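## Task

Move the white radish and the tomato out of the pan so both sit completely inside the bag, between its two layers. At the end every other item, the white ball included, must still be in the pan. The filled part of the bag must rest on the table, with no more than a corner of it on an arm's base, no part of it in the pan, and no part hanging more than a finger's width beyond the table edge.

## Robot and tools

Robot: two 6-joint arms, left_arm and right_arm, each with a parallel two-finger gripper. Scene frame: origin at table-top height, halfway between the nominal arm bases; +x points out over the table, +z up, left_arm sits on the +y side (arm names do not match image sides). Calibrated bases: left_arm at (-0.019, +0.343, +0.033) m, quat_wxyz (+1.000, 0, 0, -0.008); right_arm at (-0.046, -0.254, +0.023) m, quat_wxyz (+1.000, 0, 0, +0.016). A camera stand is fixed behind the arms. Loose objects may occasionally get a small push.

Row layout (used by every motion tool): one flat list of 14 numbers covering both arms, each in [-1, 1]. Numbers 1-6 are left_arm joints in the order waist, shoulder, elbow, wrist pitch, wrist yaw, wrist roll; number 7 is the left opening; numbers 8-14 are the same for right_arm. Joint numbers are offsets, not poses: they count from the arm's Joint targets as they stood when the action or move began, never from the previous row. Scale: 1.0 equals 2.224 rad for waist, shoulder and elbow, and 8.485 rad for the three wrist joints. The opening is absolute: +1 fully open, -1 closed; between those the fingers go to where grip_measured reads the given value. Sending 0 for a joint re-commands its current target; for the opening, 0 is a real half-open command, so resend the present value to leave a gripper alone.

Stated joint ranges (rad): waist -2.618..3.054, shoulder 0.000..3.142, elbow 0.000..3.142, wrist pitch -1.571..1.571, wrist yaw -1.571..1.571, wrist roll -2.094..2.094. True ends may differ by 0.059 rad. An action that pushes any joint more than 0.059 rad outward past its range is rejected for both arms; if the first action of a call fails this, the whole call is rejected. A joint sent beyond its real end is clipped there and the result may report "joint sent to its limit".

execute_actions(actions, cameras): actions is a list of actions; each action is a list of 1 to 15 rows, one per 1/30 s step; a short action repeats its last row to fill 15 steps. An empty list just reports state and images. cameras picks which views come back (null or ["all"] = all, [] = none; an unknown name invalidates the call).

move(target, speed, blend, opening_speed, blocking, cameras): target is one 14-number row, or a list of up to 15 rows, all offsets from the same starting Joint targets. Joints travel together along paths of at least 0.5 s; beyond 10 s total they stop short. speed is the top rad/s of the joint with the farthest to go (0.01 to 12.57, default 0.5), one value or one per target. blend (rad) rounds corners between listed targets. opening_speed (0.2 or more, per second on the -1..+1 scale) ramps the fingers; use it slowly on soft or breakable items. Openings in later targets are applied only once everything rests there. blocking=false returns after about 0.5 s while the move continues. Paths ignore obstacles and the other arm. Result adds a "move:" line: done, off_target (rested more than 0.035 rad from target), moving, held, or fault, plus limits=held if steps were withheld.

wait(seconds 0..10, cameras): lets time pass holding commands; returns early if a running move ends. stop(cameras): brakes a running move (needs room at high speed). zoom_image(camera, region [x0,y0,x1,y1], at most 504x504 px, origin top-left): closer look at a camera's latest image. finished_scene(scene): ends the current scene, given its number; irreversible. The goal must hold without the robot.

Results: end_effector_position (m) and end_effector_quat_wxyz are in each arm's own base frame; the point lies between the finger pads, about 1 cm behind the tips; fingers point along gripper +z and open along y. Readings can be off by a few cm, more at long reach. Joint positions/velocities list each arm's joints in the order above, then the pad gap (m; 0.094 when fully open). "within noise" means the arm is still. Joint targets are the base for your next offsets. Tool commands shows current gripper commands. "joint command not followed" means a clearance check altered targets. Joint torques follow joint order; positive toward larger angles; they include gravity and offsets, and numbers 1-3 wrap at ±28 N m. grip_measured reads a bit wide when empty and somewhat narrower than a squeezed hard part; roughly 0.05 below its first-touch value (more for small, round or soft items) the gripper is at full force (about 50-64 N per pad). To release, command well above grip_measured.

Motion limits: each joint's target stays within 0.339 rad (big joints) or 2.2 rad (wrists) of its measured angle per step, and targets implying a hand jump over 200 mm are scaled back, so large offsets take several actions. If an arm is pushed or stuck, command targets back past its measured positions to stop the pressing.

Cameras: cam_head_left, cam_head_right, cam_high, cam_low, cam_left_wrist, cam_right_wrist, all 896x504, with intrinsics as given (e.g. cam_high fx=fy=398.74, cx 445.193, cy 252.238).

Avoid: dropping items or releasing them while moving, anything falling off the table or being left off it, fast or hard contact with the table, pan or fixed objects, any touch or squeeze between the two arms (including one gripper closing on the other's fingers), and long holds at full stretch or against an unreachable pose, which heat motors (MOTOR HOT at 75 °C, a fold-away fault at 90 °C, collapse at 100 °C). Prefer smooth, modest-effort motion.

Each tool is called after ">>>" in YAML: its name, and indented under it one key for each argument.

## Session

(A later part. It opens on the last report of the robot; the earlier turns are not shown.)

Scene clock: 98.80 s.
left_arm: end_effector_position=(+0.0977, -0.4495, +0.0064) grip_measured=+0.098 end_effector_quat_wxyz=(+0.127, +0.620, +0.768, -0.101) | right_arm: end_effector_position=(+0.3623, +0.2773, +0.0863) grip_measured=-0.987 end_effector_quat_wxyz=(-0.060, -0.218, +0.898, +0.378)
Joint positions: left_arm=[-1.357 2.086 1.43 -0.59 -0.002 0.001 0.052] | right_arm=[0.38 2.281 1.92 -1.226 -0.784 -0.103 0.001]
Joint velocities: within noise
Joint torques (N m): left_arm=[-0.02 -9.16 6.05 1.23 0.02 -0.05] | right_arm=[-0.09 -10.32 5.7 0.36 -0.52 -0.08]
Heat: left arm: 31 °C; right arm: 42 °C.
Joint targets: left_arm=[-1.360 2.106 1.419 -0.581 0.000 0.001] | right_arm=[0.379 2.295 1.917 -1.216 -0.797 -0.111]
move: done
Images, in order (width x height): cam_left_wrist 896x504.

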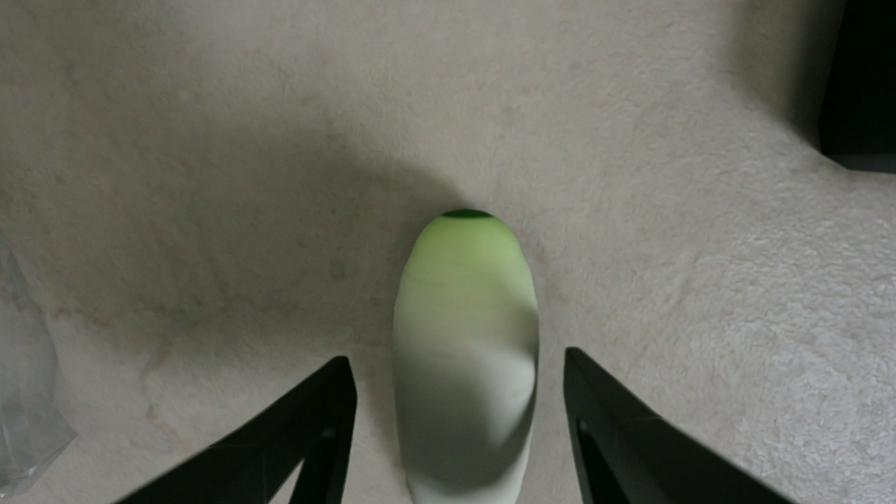

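>>> move:
  target:
    - [0, -0.0712, 0.0354, -0.0199, 0, 0, 0.4, 0,0,0,0,0,0,-1]
    - [0, -0.2716, -0.5007, 0.1529, 0, 0, 0.4, 0,0,0,0,0,0,-1]
    - [0, -0.0420, -0.4368, 0.1940, 0, 0, 0.4, 0,0,0,0,0,0,-1]
  blend: [0.05,0.05,0]
  speed: [0.6,0.9,0.4]
  opening_speed: 1.5
  cameras: ["cam_left_wrist","cam_low"]

Scene clock: 103.77 s.
left_arm: end_effector_position=(+0.0866, -0.3984, -0.0108) grip_measured=+0.398 end_effector_quat_wxyz=(+0.396, +0.541, +0.671, -0.318) | right_arm: end_effector_position=(+0.3623, +0.2773, +0.0863) grip_measured=-0.987 end_effector_quat_wxyz=(-0.060, -0.218, +0.898, +0.378)
Joint positions: left_arm=[-1.357 1.997 0.433 1.059 -0.002 0.001 0.066] | right_arm=[0.38 2.281 1.92 -1.226 -0.784 -0.103 0.001]
Joint velocities: within noise
Joint torques (N m): left_arm=[0.01 -5.76 5.11 2.34 0.03 -0.05] | right_arm=[-0.12 -10.33 5.68 0.37 -0.52 -0.08]
Heat: left arm: 31 °C; right arm: 42 °C.
Joint targets: left_arm=[-1.360 2.013 0.447 1.065 0.000 0.001] | right_arm=[0.379 2.295 1.917 -1.216 -0.797 -0.111]
move: done
Images, in order (width x height): cam_low 896x504, cam_left_wrist 896x504.

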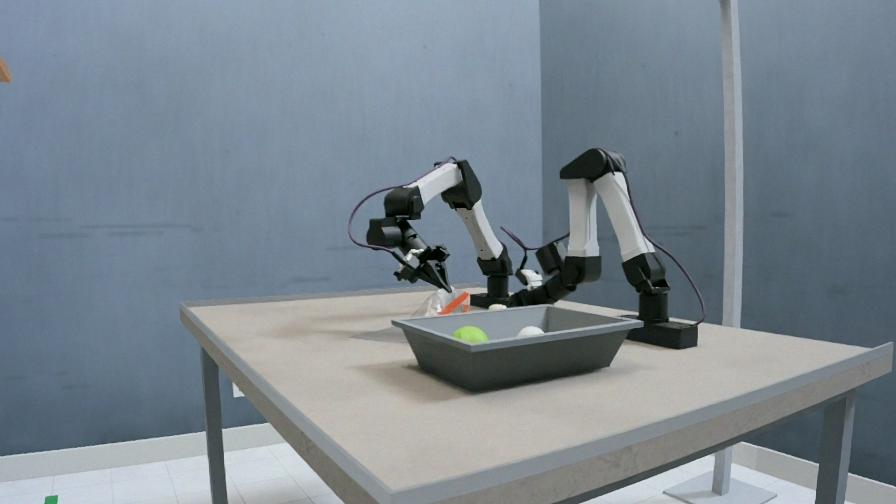

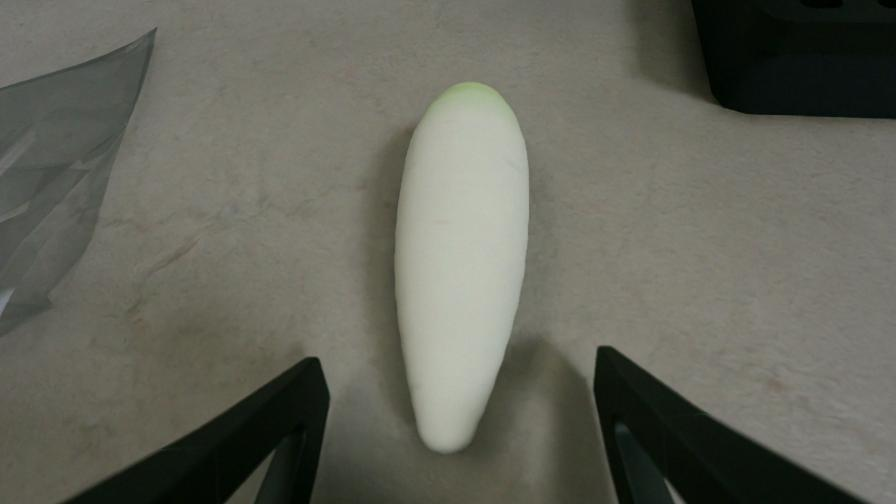

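>>> move:
  target:
    - [0, 0.0112, 0.0376, -0.0068, 0, 0, 0.4, 0,0,0,0,0,0,-1]
    - [0, 0.0112, 0.0376, -0.0068, 0, 0, -0.68, 0,0,0,0,0,0,-1]
  speed: 0.3
  opening_speed: 1.2
  cameras: ["cam_left_wrist"]

Scene clock: 106.47 s.
left_arm: end_effector_position=(+0.0917, -0.4219, -0.0027) grip_measured=-0.484 end_effector_quat_wxyz=(+0.405, +0.536, +0.665, -0.326) | right_arm: end_effector_position=(+0.3623, +0.2773, +0.0863) grip_measured=-0.987 end_effector_quat_wxyz=(-0.060, -0.218, +0.898, +0.378)
Joint positions: left_arm=[-1.357 2.019 0.518 1.024 -0.002 0.001 0.024] | right_arm=[0.38 2.281 1.92 -1.226 -0.784 -0.103 0.001]
Joint velocities: within noise
Joint torques (N m): left_arm=[-0.02 -6.12 5.33 2.13 0.03 -0.05] | right_arm=[-0.12 -10.32 5.71 0.36 -0.52 -0.08]
Heat: left arm: 31 °C; right arm: 43 °C.
Joint targets: left_arm=[-1.360 2.038 0.531 1.007 0.000 0.001] | right_arm=[0.379 2.295 1.917 -1.216 -0.797 -0.111]
move: done
Images, in order (width x height): cam_left_wrist 896x504.

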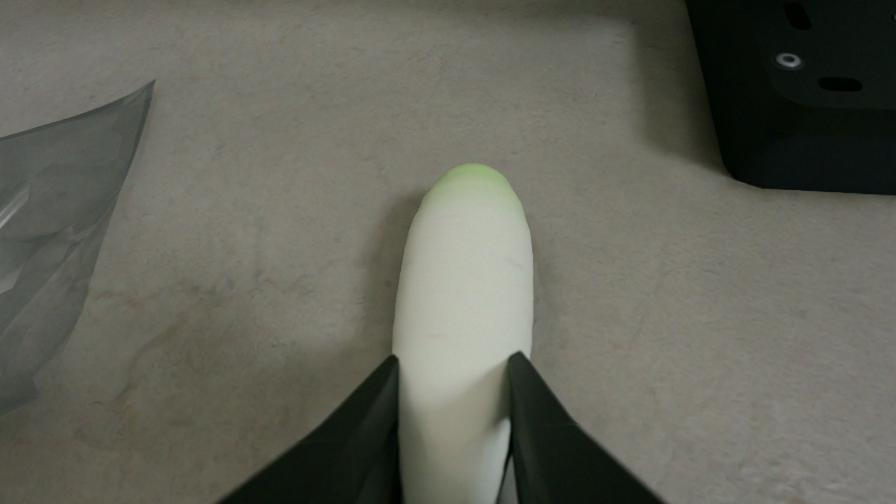

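>>> move:
  target:
    - [0, -0.3869, -0.1419, -0.0619, 0, 0, -0.68, 0,0,0,0,0,0,-1]
    - [0.2653, -0.3869, -0.1419, -0.0619, 0, 0, -0.68, 0,0,0,0,0,0,-1]
  speed: [0.6,0.5]
  blend: [0.05,0]
  cameras: ["cam_left_wrist","cam_head_left","cam_head_right"]

Scene clock: 110.00 s.
left_arm: end_effector_position=(+0.2374, -0.2328, +0.0803) grip_measured=-0.488 end_effector_quat_wxyz=(+0.486, +0.322, +0.788, -0.198) | right_arm: end_effector_position=(+0.3623, +0.2773, +0.0863) grip_measured=-0.987 end_effector_quat_wxyz=(-0.060, -0.218, +0.898, +0.378)
Joint positions: left_arm=[-0.777 1.189 0.227 0.496 -0.002 0.001 0.024] | right_arm=[0.38 2.281 1.92 -1.226 -0.784 -0.103 0.001]
Joint velocities: within noise
Joint torques (N m): left_arm=[0.69 -3.73 5.96 2.18 0.04 -0.05] | right_arm=[-0.12 -10.33 5.72 0.36 -0.52 -0.08]
Heat: left arm: 32 °C; right arm: 43 °C.
Joint targets: left_arm=[-0.771 1.177 0.216 0.482 0.000 0.001] | right_arm=[0.379 2.295 1.917 -1.216 -0.797 -0.111]
move: done
Images, in order (width x height): cam_head_left 896x504, cam_head_right 896x504, cam_left_wrist 896x504.

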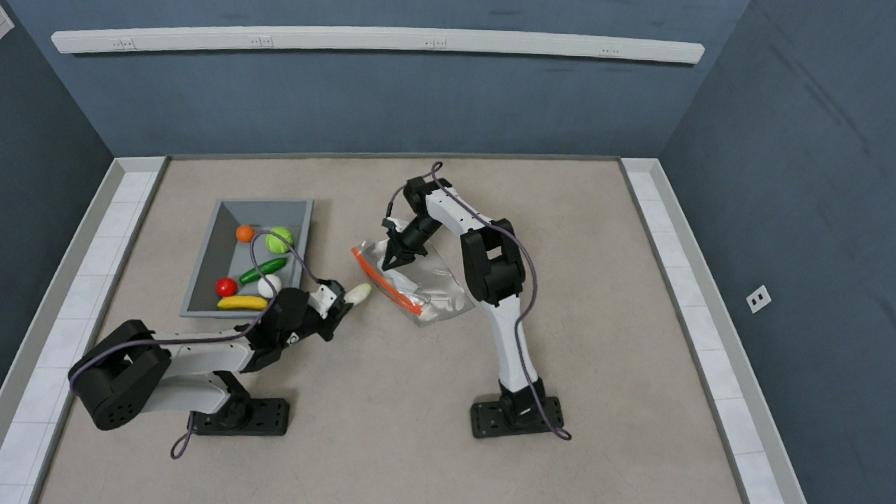

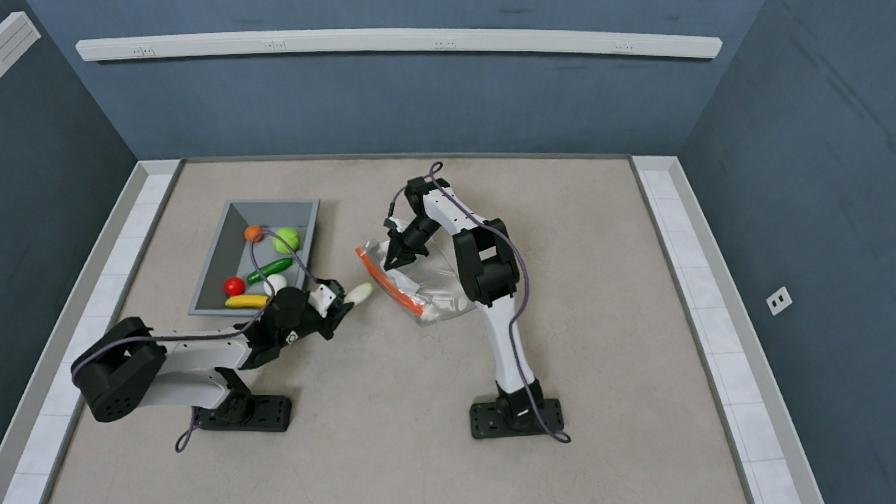

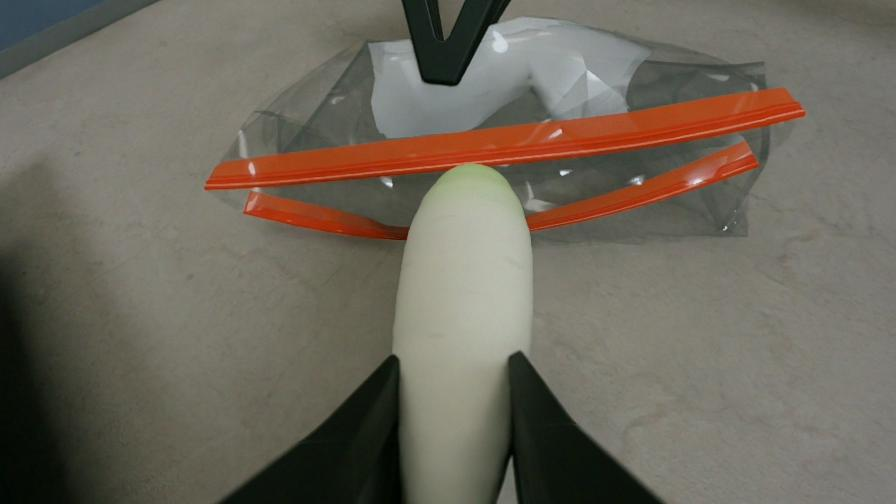

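>>> move:
  target: [0, 0.2301, -0.0407, 0.0709, 0, 0, -0.68, 0,0,0,0,0,0,-1]
  speed: 0.5
  cameras: ["cam_left_wrist"]

>>> move:
  target: [0, 0.0394, 0.0677, -0.0074, 0, 0, -0.68, 0,0,0,0,0,0,-1]
  speed: 0.1
  cameras: ["cam_left_wrist"]

Scene clock: 113.03 s.
left_arm: end_effector_position=(+0.2395, -0.2347, +0.0200) grip_measured=-0.488 end_effector_quat_wxyz=(+0.484, +0.323, +0.789, -0.197) | right_arm: end_effector_position=(+0.3623, +0.2773, +0.0863) grip_measured=-0.987 end_effector_quat_wxyz=(-0.060, -0.218, +0.898, +0.378)
Joint positions: left_arm=[-0.777 1.678 0.132 1.075 -0.002 0.001 0.024] | right_arm=[0.38 2.281 1.92 -1.226 -0.784 -0.103 0.001]
Joint velocities: within noise
Joint torques (N m): left_arm=[0.66 -3.51 3.07 2.41 0.03 -0.05] | right_arm=[-0.13 -10.32 5.71 0.37 -0.52 -0.08]
Heat: left arm: 32 °C; right arm: 43 °C.
Joint targets: left_arm=[-0.771 1.689 0.125 1.083 0.000 0.001] | right_arm=[0.379 2.295 1.917 -1.216 -0.797 -0.111]
move: done
Images, in order (width x height): cam_left_wrist 896x504.

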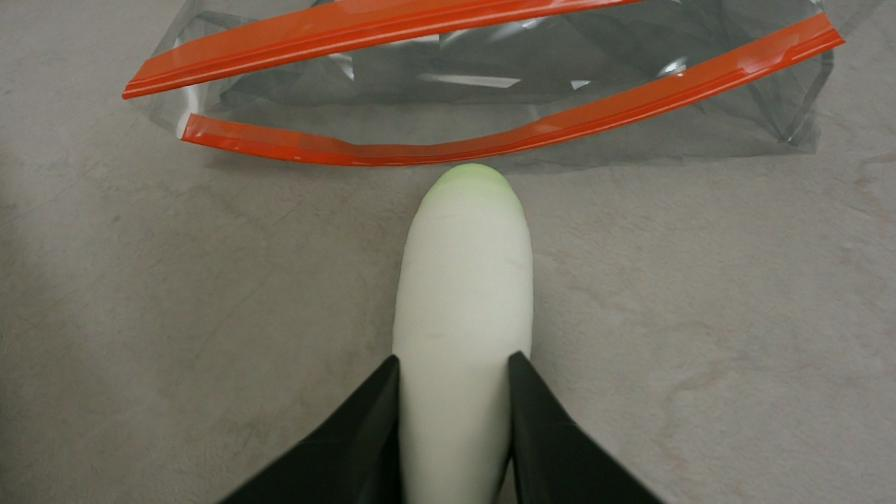

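Scene clock: 114.97 s.
left_arm: end_effector_position=(+0.2633, -0.2582, +0.0210) grip_measured=-0.488 end_effector_quat_wxyz=(+0.486, +0.322, +0.788, -0.198) | right_arm: end_effector_position=(+0.3623, +0.2773, +0.0863) grip_measured=-0.987 end_effector_quat_wxyz=(-0.060, -0.218, +0.898, +0.378)
Joint positions: left_arm=[-0.777 1.762 0.261 1.035 -0.002 0.001 0.024] | right_arm=[0.38 2.281 1.92 -1.226 -0.784 -0.103 0.001]
Joint velocities: within noise
Joint torques (N m): left_arm=[0.69 -4.31 5.46 2.17 0.04 -0.05] | right_arm=[-0.12 -10.33 5.67 0.36 -0.52 -0.08]
Heat: left arm: 33 °C; right arm: 43 °C.
Joint targets: left_arm=[-0.771 1.776 0.276 1.020 0.000 0.001] | right_arm=[0.379 2.295 1.917 -1.216 -0.797 -0.111]
move: done
Images, in order (width x height): cam_left_wrist 896x504.

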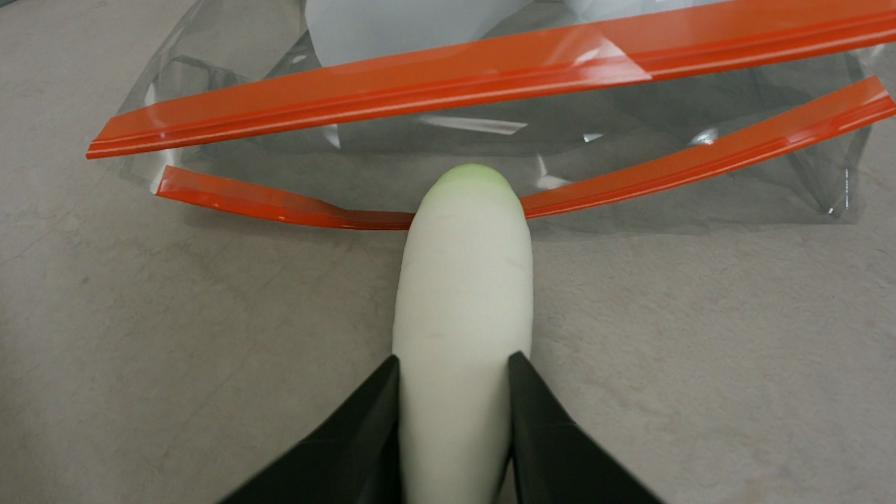

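>>> move:
  target: [0, 0.0378, 0.0642, -0.0069, 0, 0, -0.68, 0,0,0,0,0,0,-1]
  speed: 0.15
  cameras: ["cam_left_wrist","cam_right_wrist"]

Scene clock: 116.60 s.
left_arm: end_effector_position=(+0.2886, -0.2830, +0.0211) grip_measured=-0.488 end_effector_quat_wxyz=(+0.486, +0.322, +0.788, -0.198) | right_arm: end_effector_position=(+0.3623, +0.2773, +0.0863) grip_measured=-0.987 end_effector_quat_wxyz=(-0.060, -0.218, +0.898, +0.378)
Joint positions: left_arm=[-0.777 1.845 0.404 0.976 -0.002 0.001 0.024] | right_arm=[0.38 2.281 1.92 -1.226 -0.784 -0.103 0.001]
Joint velocities: within noise
Joint torques (N m): left_arm=[0.69 -5.24 5.91 2.19 0.02 -0.06] | right_arm=[-0.1 -10.32 5.71 0.36 -0.51 -0.08]
Heat: left arm: 33 °C; right arm: 43 °C.
Joint targets: left_arm=[-0.771 1.861 0.419 0.962 0.000 0.001] | right_arm=[0.379 2.295 1.917 -1.216 -0.797 -0.111]
move: done
Images, in order (width x height): cam_left_wrist 896x504, cam_right_wrist 896x504.

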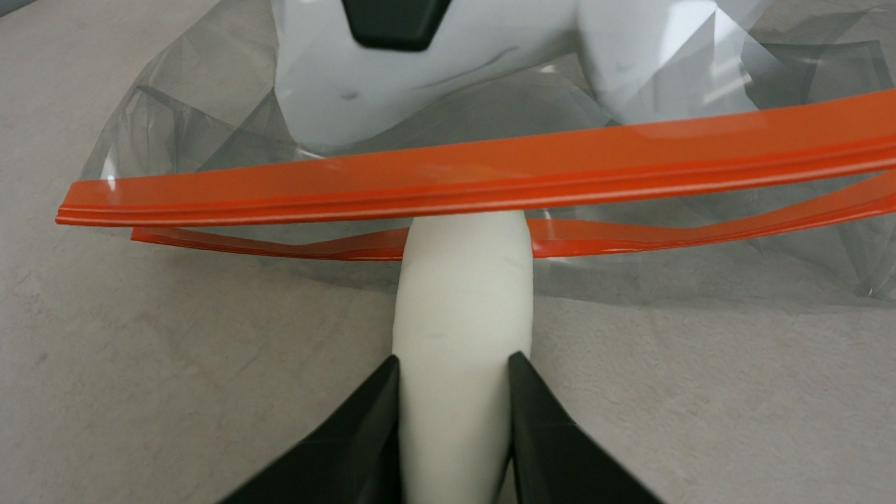

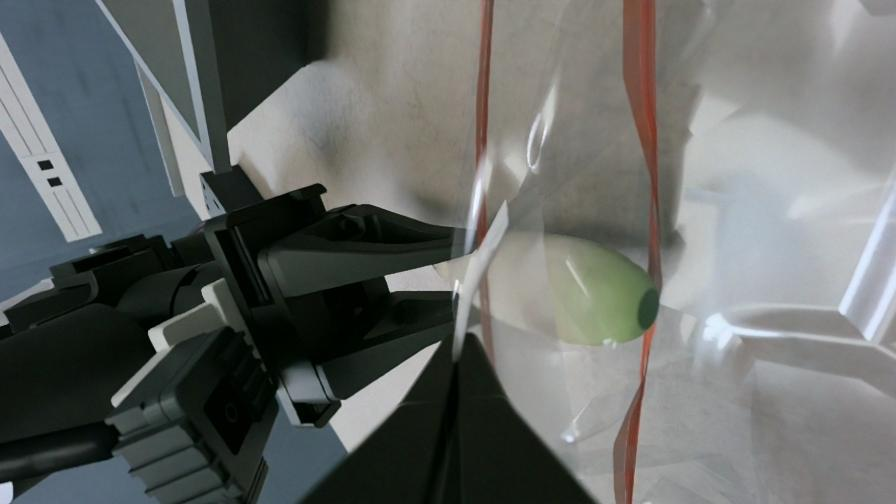

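>>> zoom_image:
  camera: "cam_right_wrist"
  region: [440, 160, 760, 400]

>>> zoom_image:
  camera: "cam_left_wrist"
  region: [250, 130, 650, 360]

Scaled by 1.575 from the camera's 896x504 image, which has a finer 1280x720 frame.

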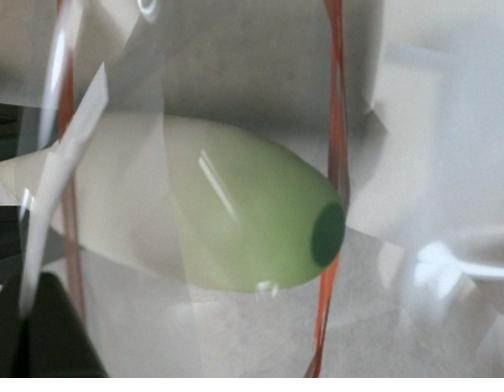

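Scaled by 1.260 from the camera's 896x504 image, which has a finer 1280x720 frame.

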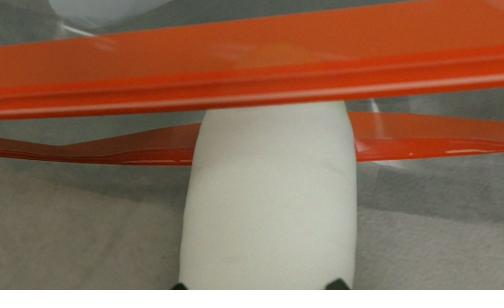

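>>> move:
  target: [0, 0.0293, 0.0465, -0.0045, 0, 0, -0.68, 0,0,0,0,0,0,-1]
  speed: 0.15
  cameras: ["cam_left_wrist","cam_right_wrist"]

Scene clock: 118.70 s.
left_arm: end_effector_position=(+0.3065, -0.3006, +0.0196) grip_measured=-0.488 end_effector_quat_wxyz=(+0.486, +0.322, +0.788, -0.198) | right_arm: end_effector_position=(+0.3624, +0.2773, +0.0863) grip_measured=-0.987 end_effector_quat_wxyz=(-0.060, -0.218, +0.898, +0.378)
Joint positions: left_arm=[-0.777 1.909 0.506 0.938 -0.002 0.001 0.024] | right_arm=[0.38 2.281 1.92 -1.226 -0.784 -0.103 0.001]
Joint velocities: within noise
Joint torques (N m): left_arm=[0.66 -5.89 6.2 2.19 0.03 -0.05] | right_arm=[-0.08 -10.3 5.7 0.37 -0.52 -0.09]
Heat: left arm: 33 °C; right arm: 44 °C.
Joint targets: left_arm=[-0.771 1.926 0.522 0.924 0.000 0.001] | right_arm=[0.379 2.295 1.917 -1.215 -0.797 -0.111]
move: done
Images, in order (width x height): cam_left_wrist 896x504, cam_right_wrist 896x504.

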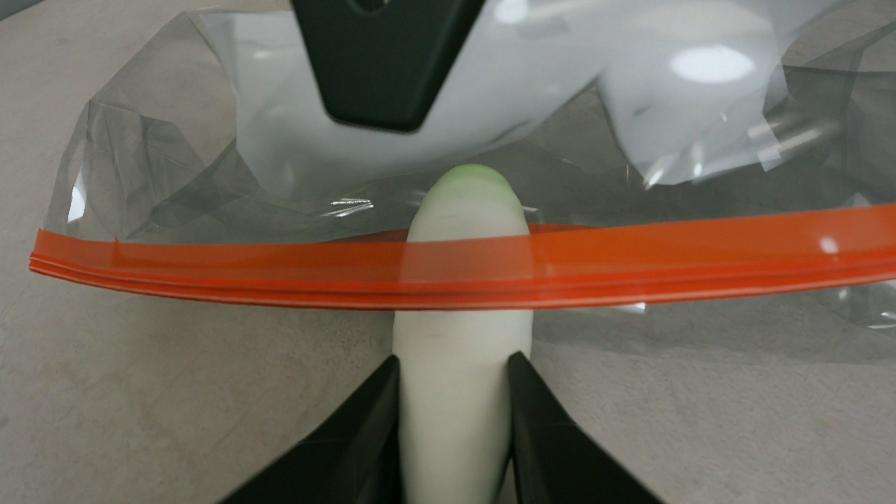

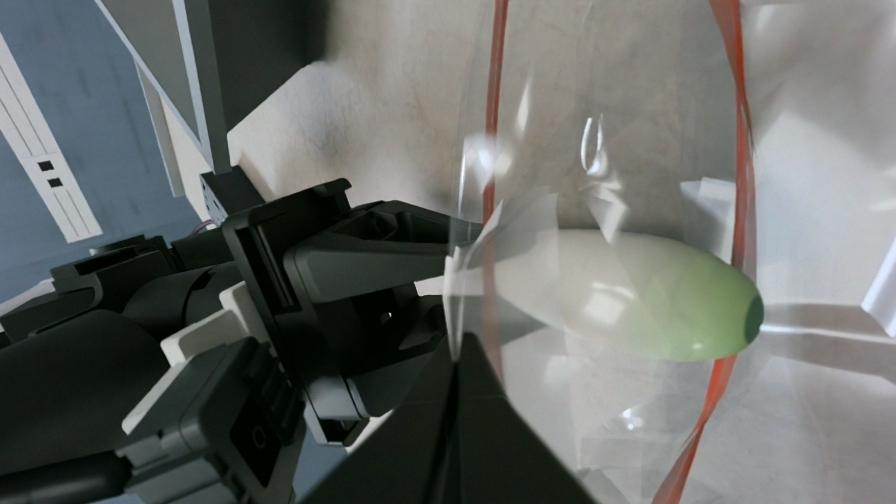

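>>> move:
  target:
    - [0, -0.1066, -0.1785, 0.0187, 0, 0, -0.68, 0,0,0,0,0,0,-1]
    - [0, -0.1224, -0.1844, 0.0257, 0, 0, -0.68, 0,-0.009,0.029,-0.0085,0,0,-1]
  speed: [0.4,0.15]
  cameras: ["cam_left_wrist","cam_right_wrist"]

Scene clock: 122.00 s.
left_arm: end_effector_position=(+0.2414, -0.2367, +0.0320) grip_measured=-0.488 end_effector_quat_wxyz=(+0.505, +0.317, +0.776, -0.205) | right_arm: end_effector_position=(+0.3596, +0.2762, +0.0953) grip_measured=-0.987 end_effector_quat_wxyz=(-0.069, -0.215, +0.899, +0.376)
Joint positions: left_arm=[-0.777 1.671 0.12 1.134 -0.002 0.001 0.024] | right_arm=[0.38 2.281 1.956 -1.281 -0.784 -0.103 0.001]
Joint velocities: within noise
Joint torques (N m): left_arm=[0.68 -5.72 2.92 2.44 0.03 -0.05] | right_arm=[-0.12 -12.07 8.43 0.17 -0.52 -0.08]
Heat: left arm: 33 °C; right arm: 44 °C.
Joint targets: left_arm=[-0.771 1.653 0.112 1.142 0.000 0.001] | right_arm=[0.379 2.275 1.982 -1.288 -0.797 -0.111]
move: done
Images, in order (width x height): cam_left_wrist 896x504, cam_right_wrist 896x504.

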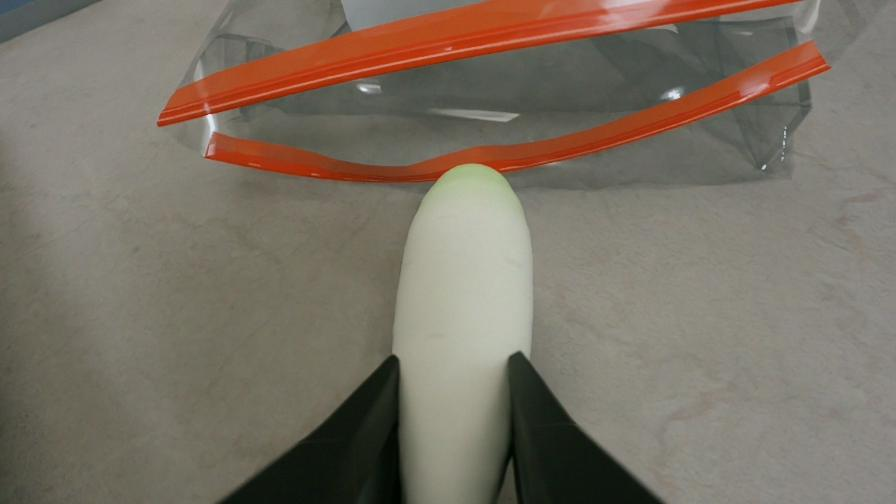

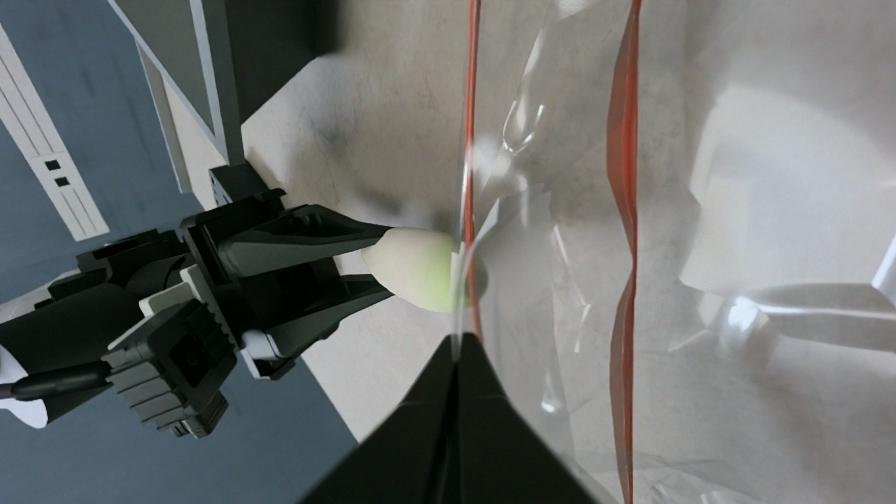

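>>> move:
  target:
    - [0, -0.033, 0.0073, -0.0130, 0, 0, -0.68, 0,0,0,0,0,0,-1]
    - [0, 0.013, 0.0676, -0.0168, 0, 0, -0.68, 0,0,0,0,0,0,-1]
  speed: 0.2
  blend: [0.02,0]
  cameras: ["cam_left_wrist","cam_right_wrist"]

Scene clock: 124.60 s.
left_arm: end_effector_position=(+0.2637, -0.2585, +0.0444) grip_measured=-0.488 end_effector_quat_wxyz=(+0.509, +0.316, +0.774, -0.207) | right_arm: end_effector_position=(+0.3594, +0.2761, +0.0953) grip_measured=-0.987 end_effector_quat_wxyz=(-0.069, -0.215, +0.899, +0.376)
Joint positions: left_arm=[-0.777 1.669 0.247 1.014 -0.002 0.001 0.024] | right_arm=[0.38 2.281 1.956 -1.282 -0.784 -0.103 0.001]
Joint velocities: within noise
Joint torques (N m): left_arm=[0.69 -4 6.05 2.2 0.03 -0.05] | right_arm=[-0.12 -12.07 8.44 0.17 -0.52 -0.08]
Heat: left arm: 33 °C; right arm: 44 °C.
Joint targets: left_arm=[-0.771 1.683 0.262 0.999 0.000 0.001] | right_arm=[0.379 2.275 1.982 -1.288 -0.797 -0.111]
move: done
Images, in order (width x height): cam_left_wrist 896x504, cam_right_wrist 896x504.

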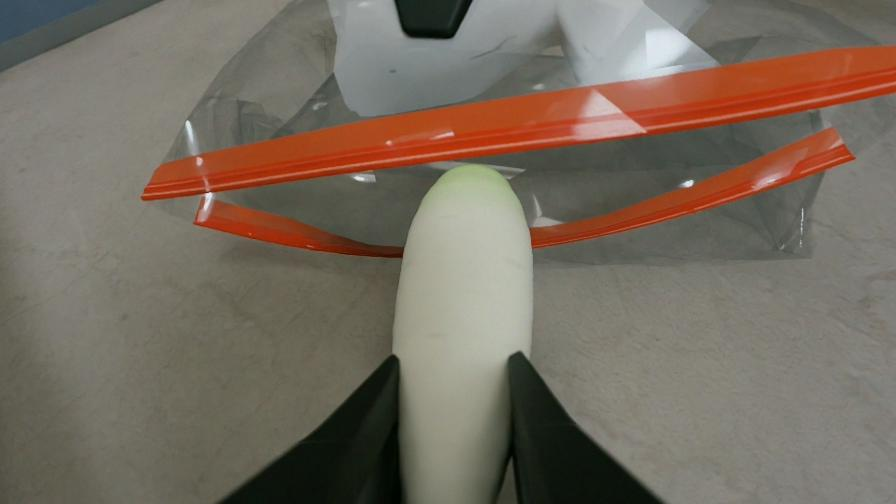

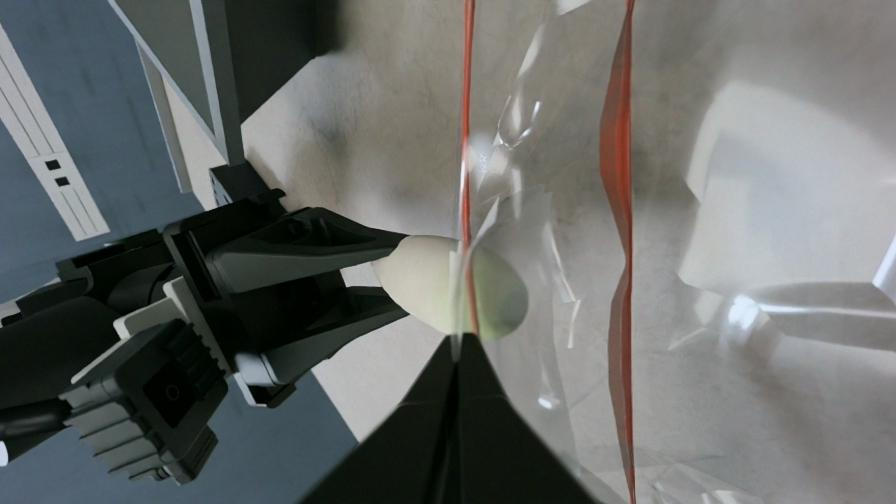

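>>> move:
  target: [0, 0.0462, 0.0603, -0.0037, 0, 0, -0.68, 0,0,0,0,0,0,-1]
  speed: 0.2
  cameras: ["cam_left_wrist","cam_right_wrist"]

Scene clock: 125.87 s.
left_arm: end_effector_position=(+0.2878, -0.2822, +0.0435) grip_measured=-0.488 end_effector_quat_wxyz=(+0.509, +0.316, +0.774, -0.207) | right_arm: end_effector_position=(+0.3594, +0.2761, +0.0953) grip_measured=-0.987 end_effector_quat_wxyz=(-0.069, -0.215, +0.899, +0.376)
Joint positions: left_arm=[-0.777 1.77 0.38 0.982 -0.002 0.001 0.024] | right_arm=[0.38 2.281 1.956 -1.282 -0.784 -0.103 0.001]
Joint velocities: within noise
Joint torques (N m): left_arm=[0.68 -4.93 6.34 2.21 0.03 -0.05] | right_arm=[-0.16 -12.08 8.43 0.17 -0.52 -0.08]
Heat: left arm: 34 °C; right arm: 45 °C.
Joint targets: left_arm=[-0.771 1.785 0.396 0.968 0.000 0.001] | right_arm=[0.379 2.275 1.982 -1.288 -0.797 -0.111]
move: done
Images, in order (width x height): cam_left_wrist 896x504, cam_right_wrist 896x504.

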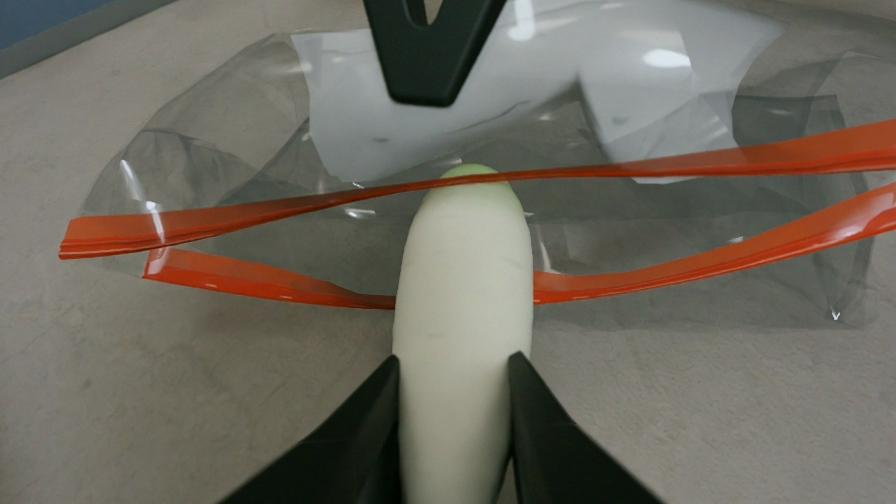

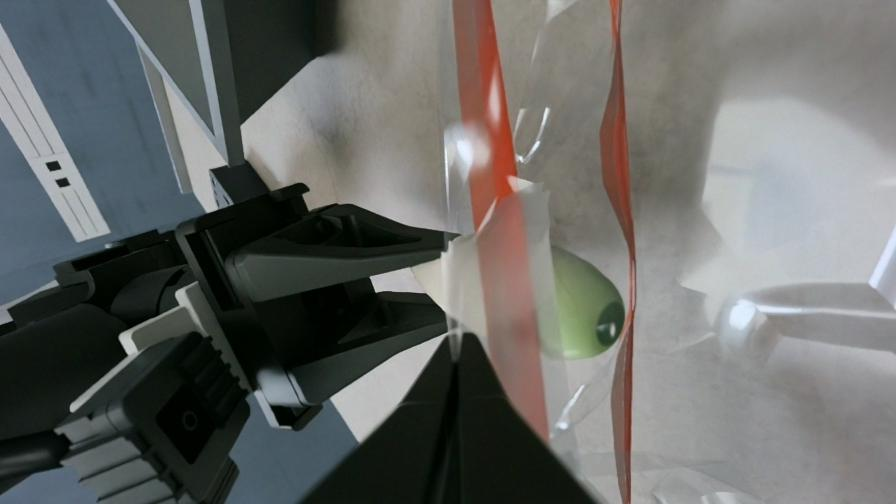

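>>> move:
  target: [0, 0.0525, 0.0464, 0.0017, 0, 0, -0.68, 0,0,0,0,0,0,-1]
  speed: 0.2
  cameras: ["cam_left_wrist","cam_right_wrist"]

Scene clock: 127.03 s.
left_arm: end_effector_position=(+0.3057, -0.2998, +0.0312) grip_measured=-0.488 end_effector_quat_wxyz=(+0.503, +0.318, +0.777, -0.205) | right_arm: end_effector_position=(+0.3594, +0.2761, +0.0953) grip_measured=-0.987 end_effector_quat_wxyz=(-0.069, -0.215, +0.899, +0.376)
Joint positions: left_arm=[-0.777 1.886 0.483 0.981 -0.002 0.001 0.024] | right_arm=[0.38 2.281 1.956 -1.282 -0.784 -0.103 0.001]
Joint velocities: within noise
Joint torques (N m): left_arm=[0.69 -5.81 6.3 2.38 0.03 -0.06] | right_arm=[-0.12 -12.05 8.43 0.16 -0.52 -0.08]
Heat: left arm: 34 °C; right arm: 45 °C.
Joint targets: left_arm=[-0.771 1.902 0.499 0.982 0.000 0.001] | right_arm=[0.379 2.275 1.982 -1.288 -0.797 -0.111]
move: done
Images, in order (width x height): cam_left_wrist 896x504, cam_right_wrist 896x504.

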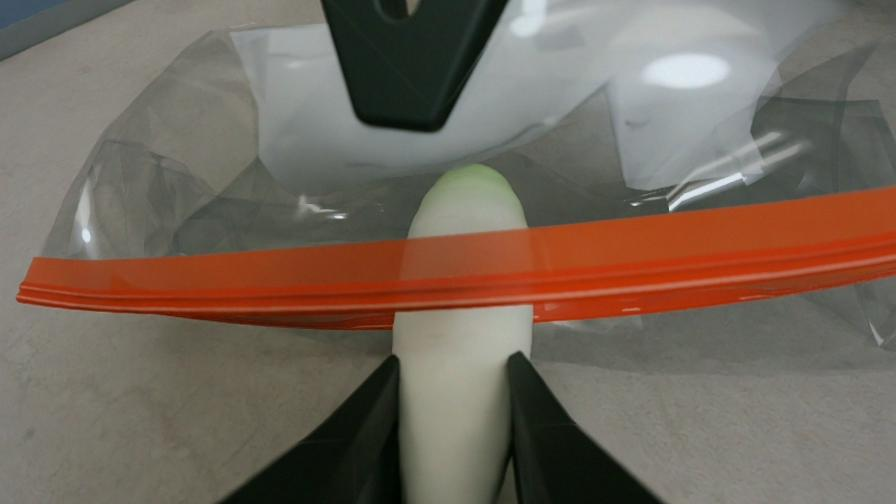

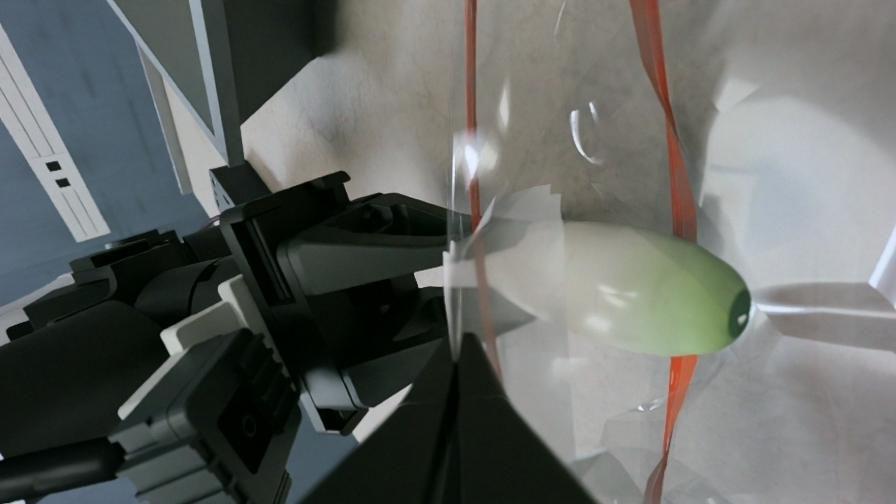

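>>> move:
  target: [0, -0.0022, 0.0253, -0.0071, 0, 0, -0.68, 0,0,0,0,0,0,-1]
  speed: 0.1
  cameras: ["cam_left_wrist","cam_right_wrist"]

Scene clock: 128.90 s.
left_arm: end_effector_position=(+0.3155, -0.3094, +0.0394) grip_measured=-0.488 end_effector_quat_wxyz=(+0.507, +0.317, +0.775, -0.206) | right_arm: end_effector_position=(+0.3594, +0.2761, +0.0953) grip_measured=-0.987 end_effector_quat_wxyz=(-0.069, -0.215, +0.899, +0.376)
Joint positions: left_arm=[-0.777 1.886 0.539 0.936 -0.002 0.001 0.024] | right_arm=[0.38 2.281 1.956 -1.282 -0.784 -0.103 0.001]
Joint velocities: within noise
Joint torques (N m): left_arm=[0.7 -6.5 6.78 2.25 0.01 -0.05] | right_arm=[-0.1 -12.07 8.44 0.16 -0.52 -0.08]
Heat: left arm: 34 °C; right arm: 45 °C.
Joint targets: left_arm=[-0.771 1.897 0.556 0.922 0.000 0.001] | right_arm=[0.379 2.275 1.982 -1.288 -0.797 -0.111]
move: done
Images, in order (width x height): cam_left_wrist 896x504, cam_right_wrist 896x504.

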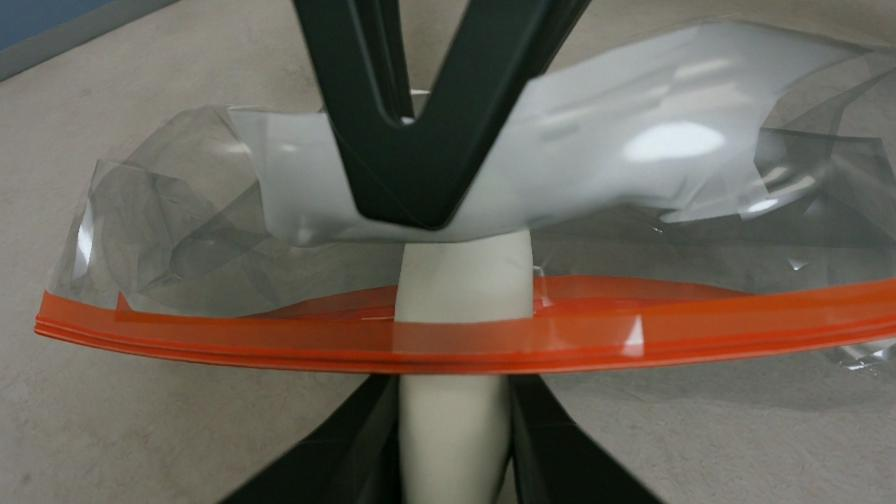

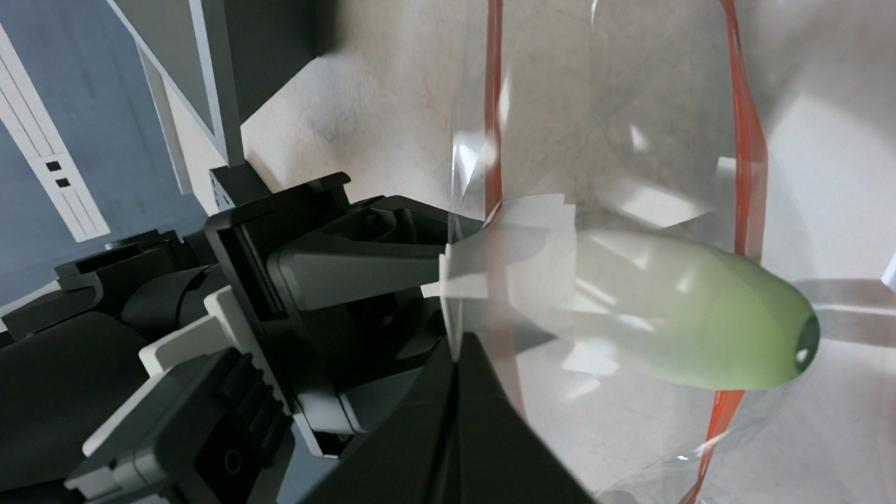

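>>> move:
  target:
    - [0, -0.0695, -0.0788, 0.0023, 0, 0, -0.68, 0,0,0,0,0,0,-1]
  speed: 0.25
  cameras: ["cam_left_wrist","cam_right_wrist"]

Scene clock: 130.73 s.
left_arm: end_effector_position=(+0.2867, -0.2812, +0.0381) grip_measured=-0.488 end_effector_quat_wxyz=(+0.496, +0.320, +0.782, -0.202) | right_arm: end_effector_position=(+0.3594, +0.2761, +0.0953) grip_measured=-0.987 end_effector_quat_wxyz=(-0.069, -0.215, +0.899, +0.376)
Joint positions: left_arm=[-0.777 1.765 0.389 0.935 -0.002 0.001 0.024] | right_arm=[0.38 2.281 1.956 -1.282 -0.784 -0.103 0.001]
Joint velocities: within noise
Joint torques (N m): left_arm=[0.68 -7.84 4.05 2.42 0.03 -0.05] | right_arm=[-0.12 -12.05 8.43 0.17 -0.51 -0.08]
Heat: left arm: 34 °C; right arm: 45 °C.
Joint targets: left_arm=[-0.771 1.742 0.381 0.942 0.000 0.001] | right_arm=[0.379 2.275 1.982 -1.288 -0.797 -0.111]
move: done
Images, in order (width x height): cam_left_wrist 896x504, cam_right_wrist 896x504.

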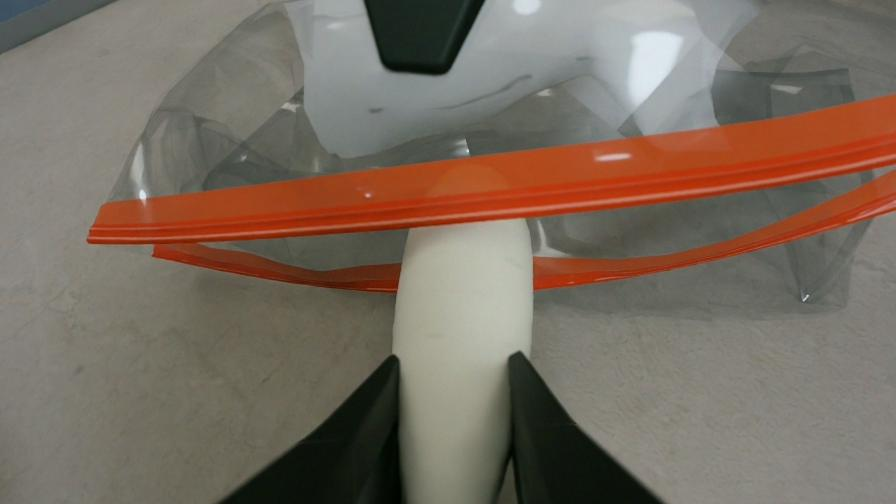

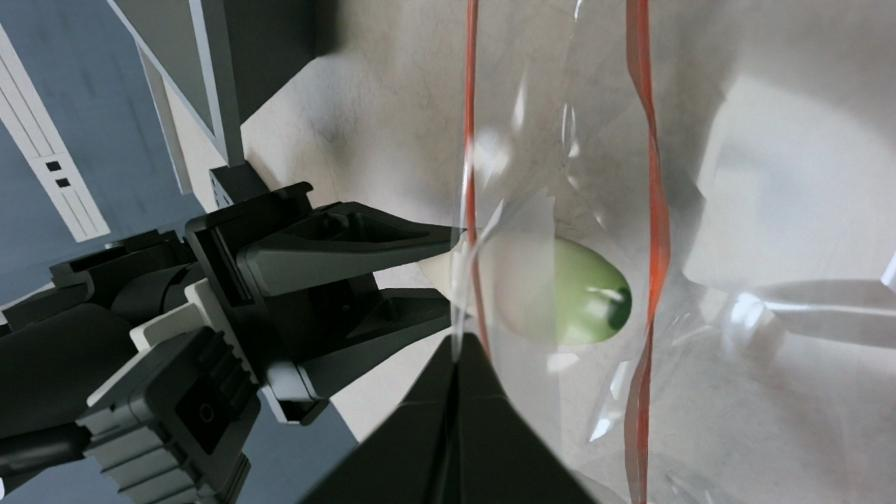

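>>> move:
  target:
    - [0, -0.0090, 0, 0, 0, 0, -0.68, 0,0,0,0,0,0,-1]
    - [0, 0.0531, 0.0842, -0.0076, 0, 0, -0.68, 0,0,0,0,0,0,-1]
  speed: 0.15
  cameras: ["cam_left_wrist","cam_right_wrist"]

Scene clock: 132.83 s.
left_arm: end_effector_position=(+0.3169, -0.3108, +0.0507) grip_measured=-0.488 end_effector_quat_wxyz=(+0.510, +0.316, +0.773, -0.207) | right_arm: end_effector_position=(+0.3594, +0.2761, +0.0953) grip_measured=-0.987 end_effector_quat_wxyz=(-0.069, -0.215, +0.899, +0.376)
Joint positions: left_arm=[-0.777 1.844 0.55 0.891 -0.002 0.001 0.024] | right_arm=[0.38 2.281 1.956 -1.282 -0.784 -0.103 0.001]
Joint velocities: within noise
Joint torques (N m): left_arm=[0.68 -5.98 7.16 2.23 0.02 -0.05] | right_arm=[-0.12 -12.07 8.44 0.16 -0.52 -0.08]
Heat: left arm: 34 °C; right arm: 46 °C.
Joint targets: left_arm=[-0.771 1.861 0.568 0.877 0.000 0.001] | right_arm=[0.379 2.275 1.982 -1.288 -0.797 -0.111]
move: done
Images, in order (width x height): cam_left_wrist 896x504, cam_right_wrist 896x504.

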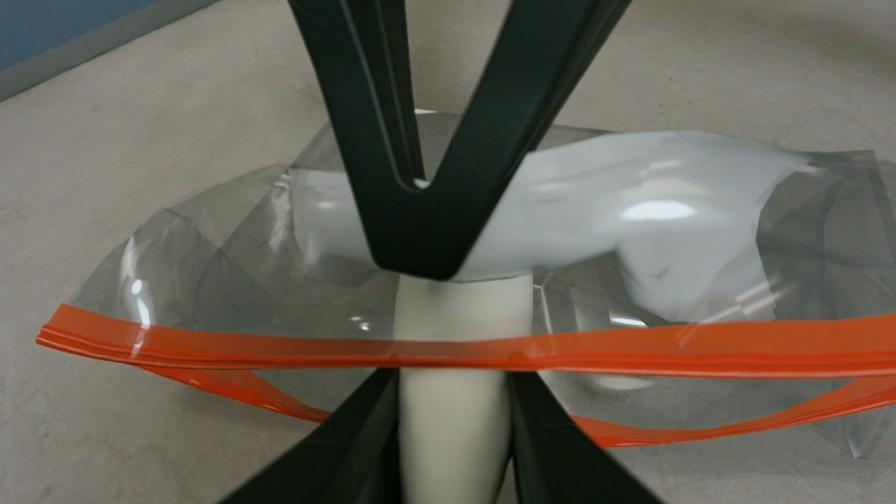

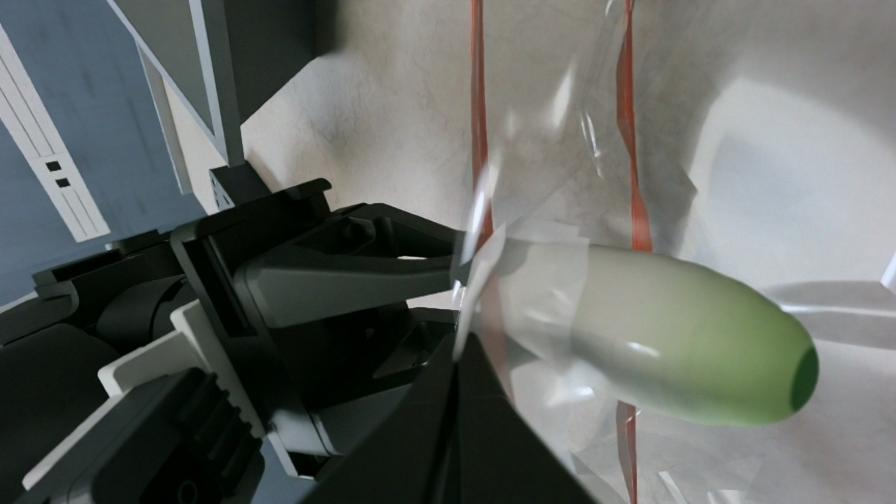

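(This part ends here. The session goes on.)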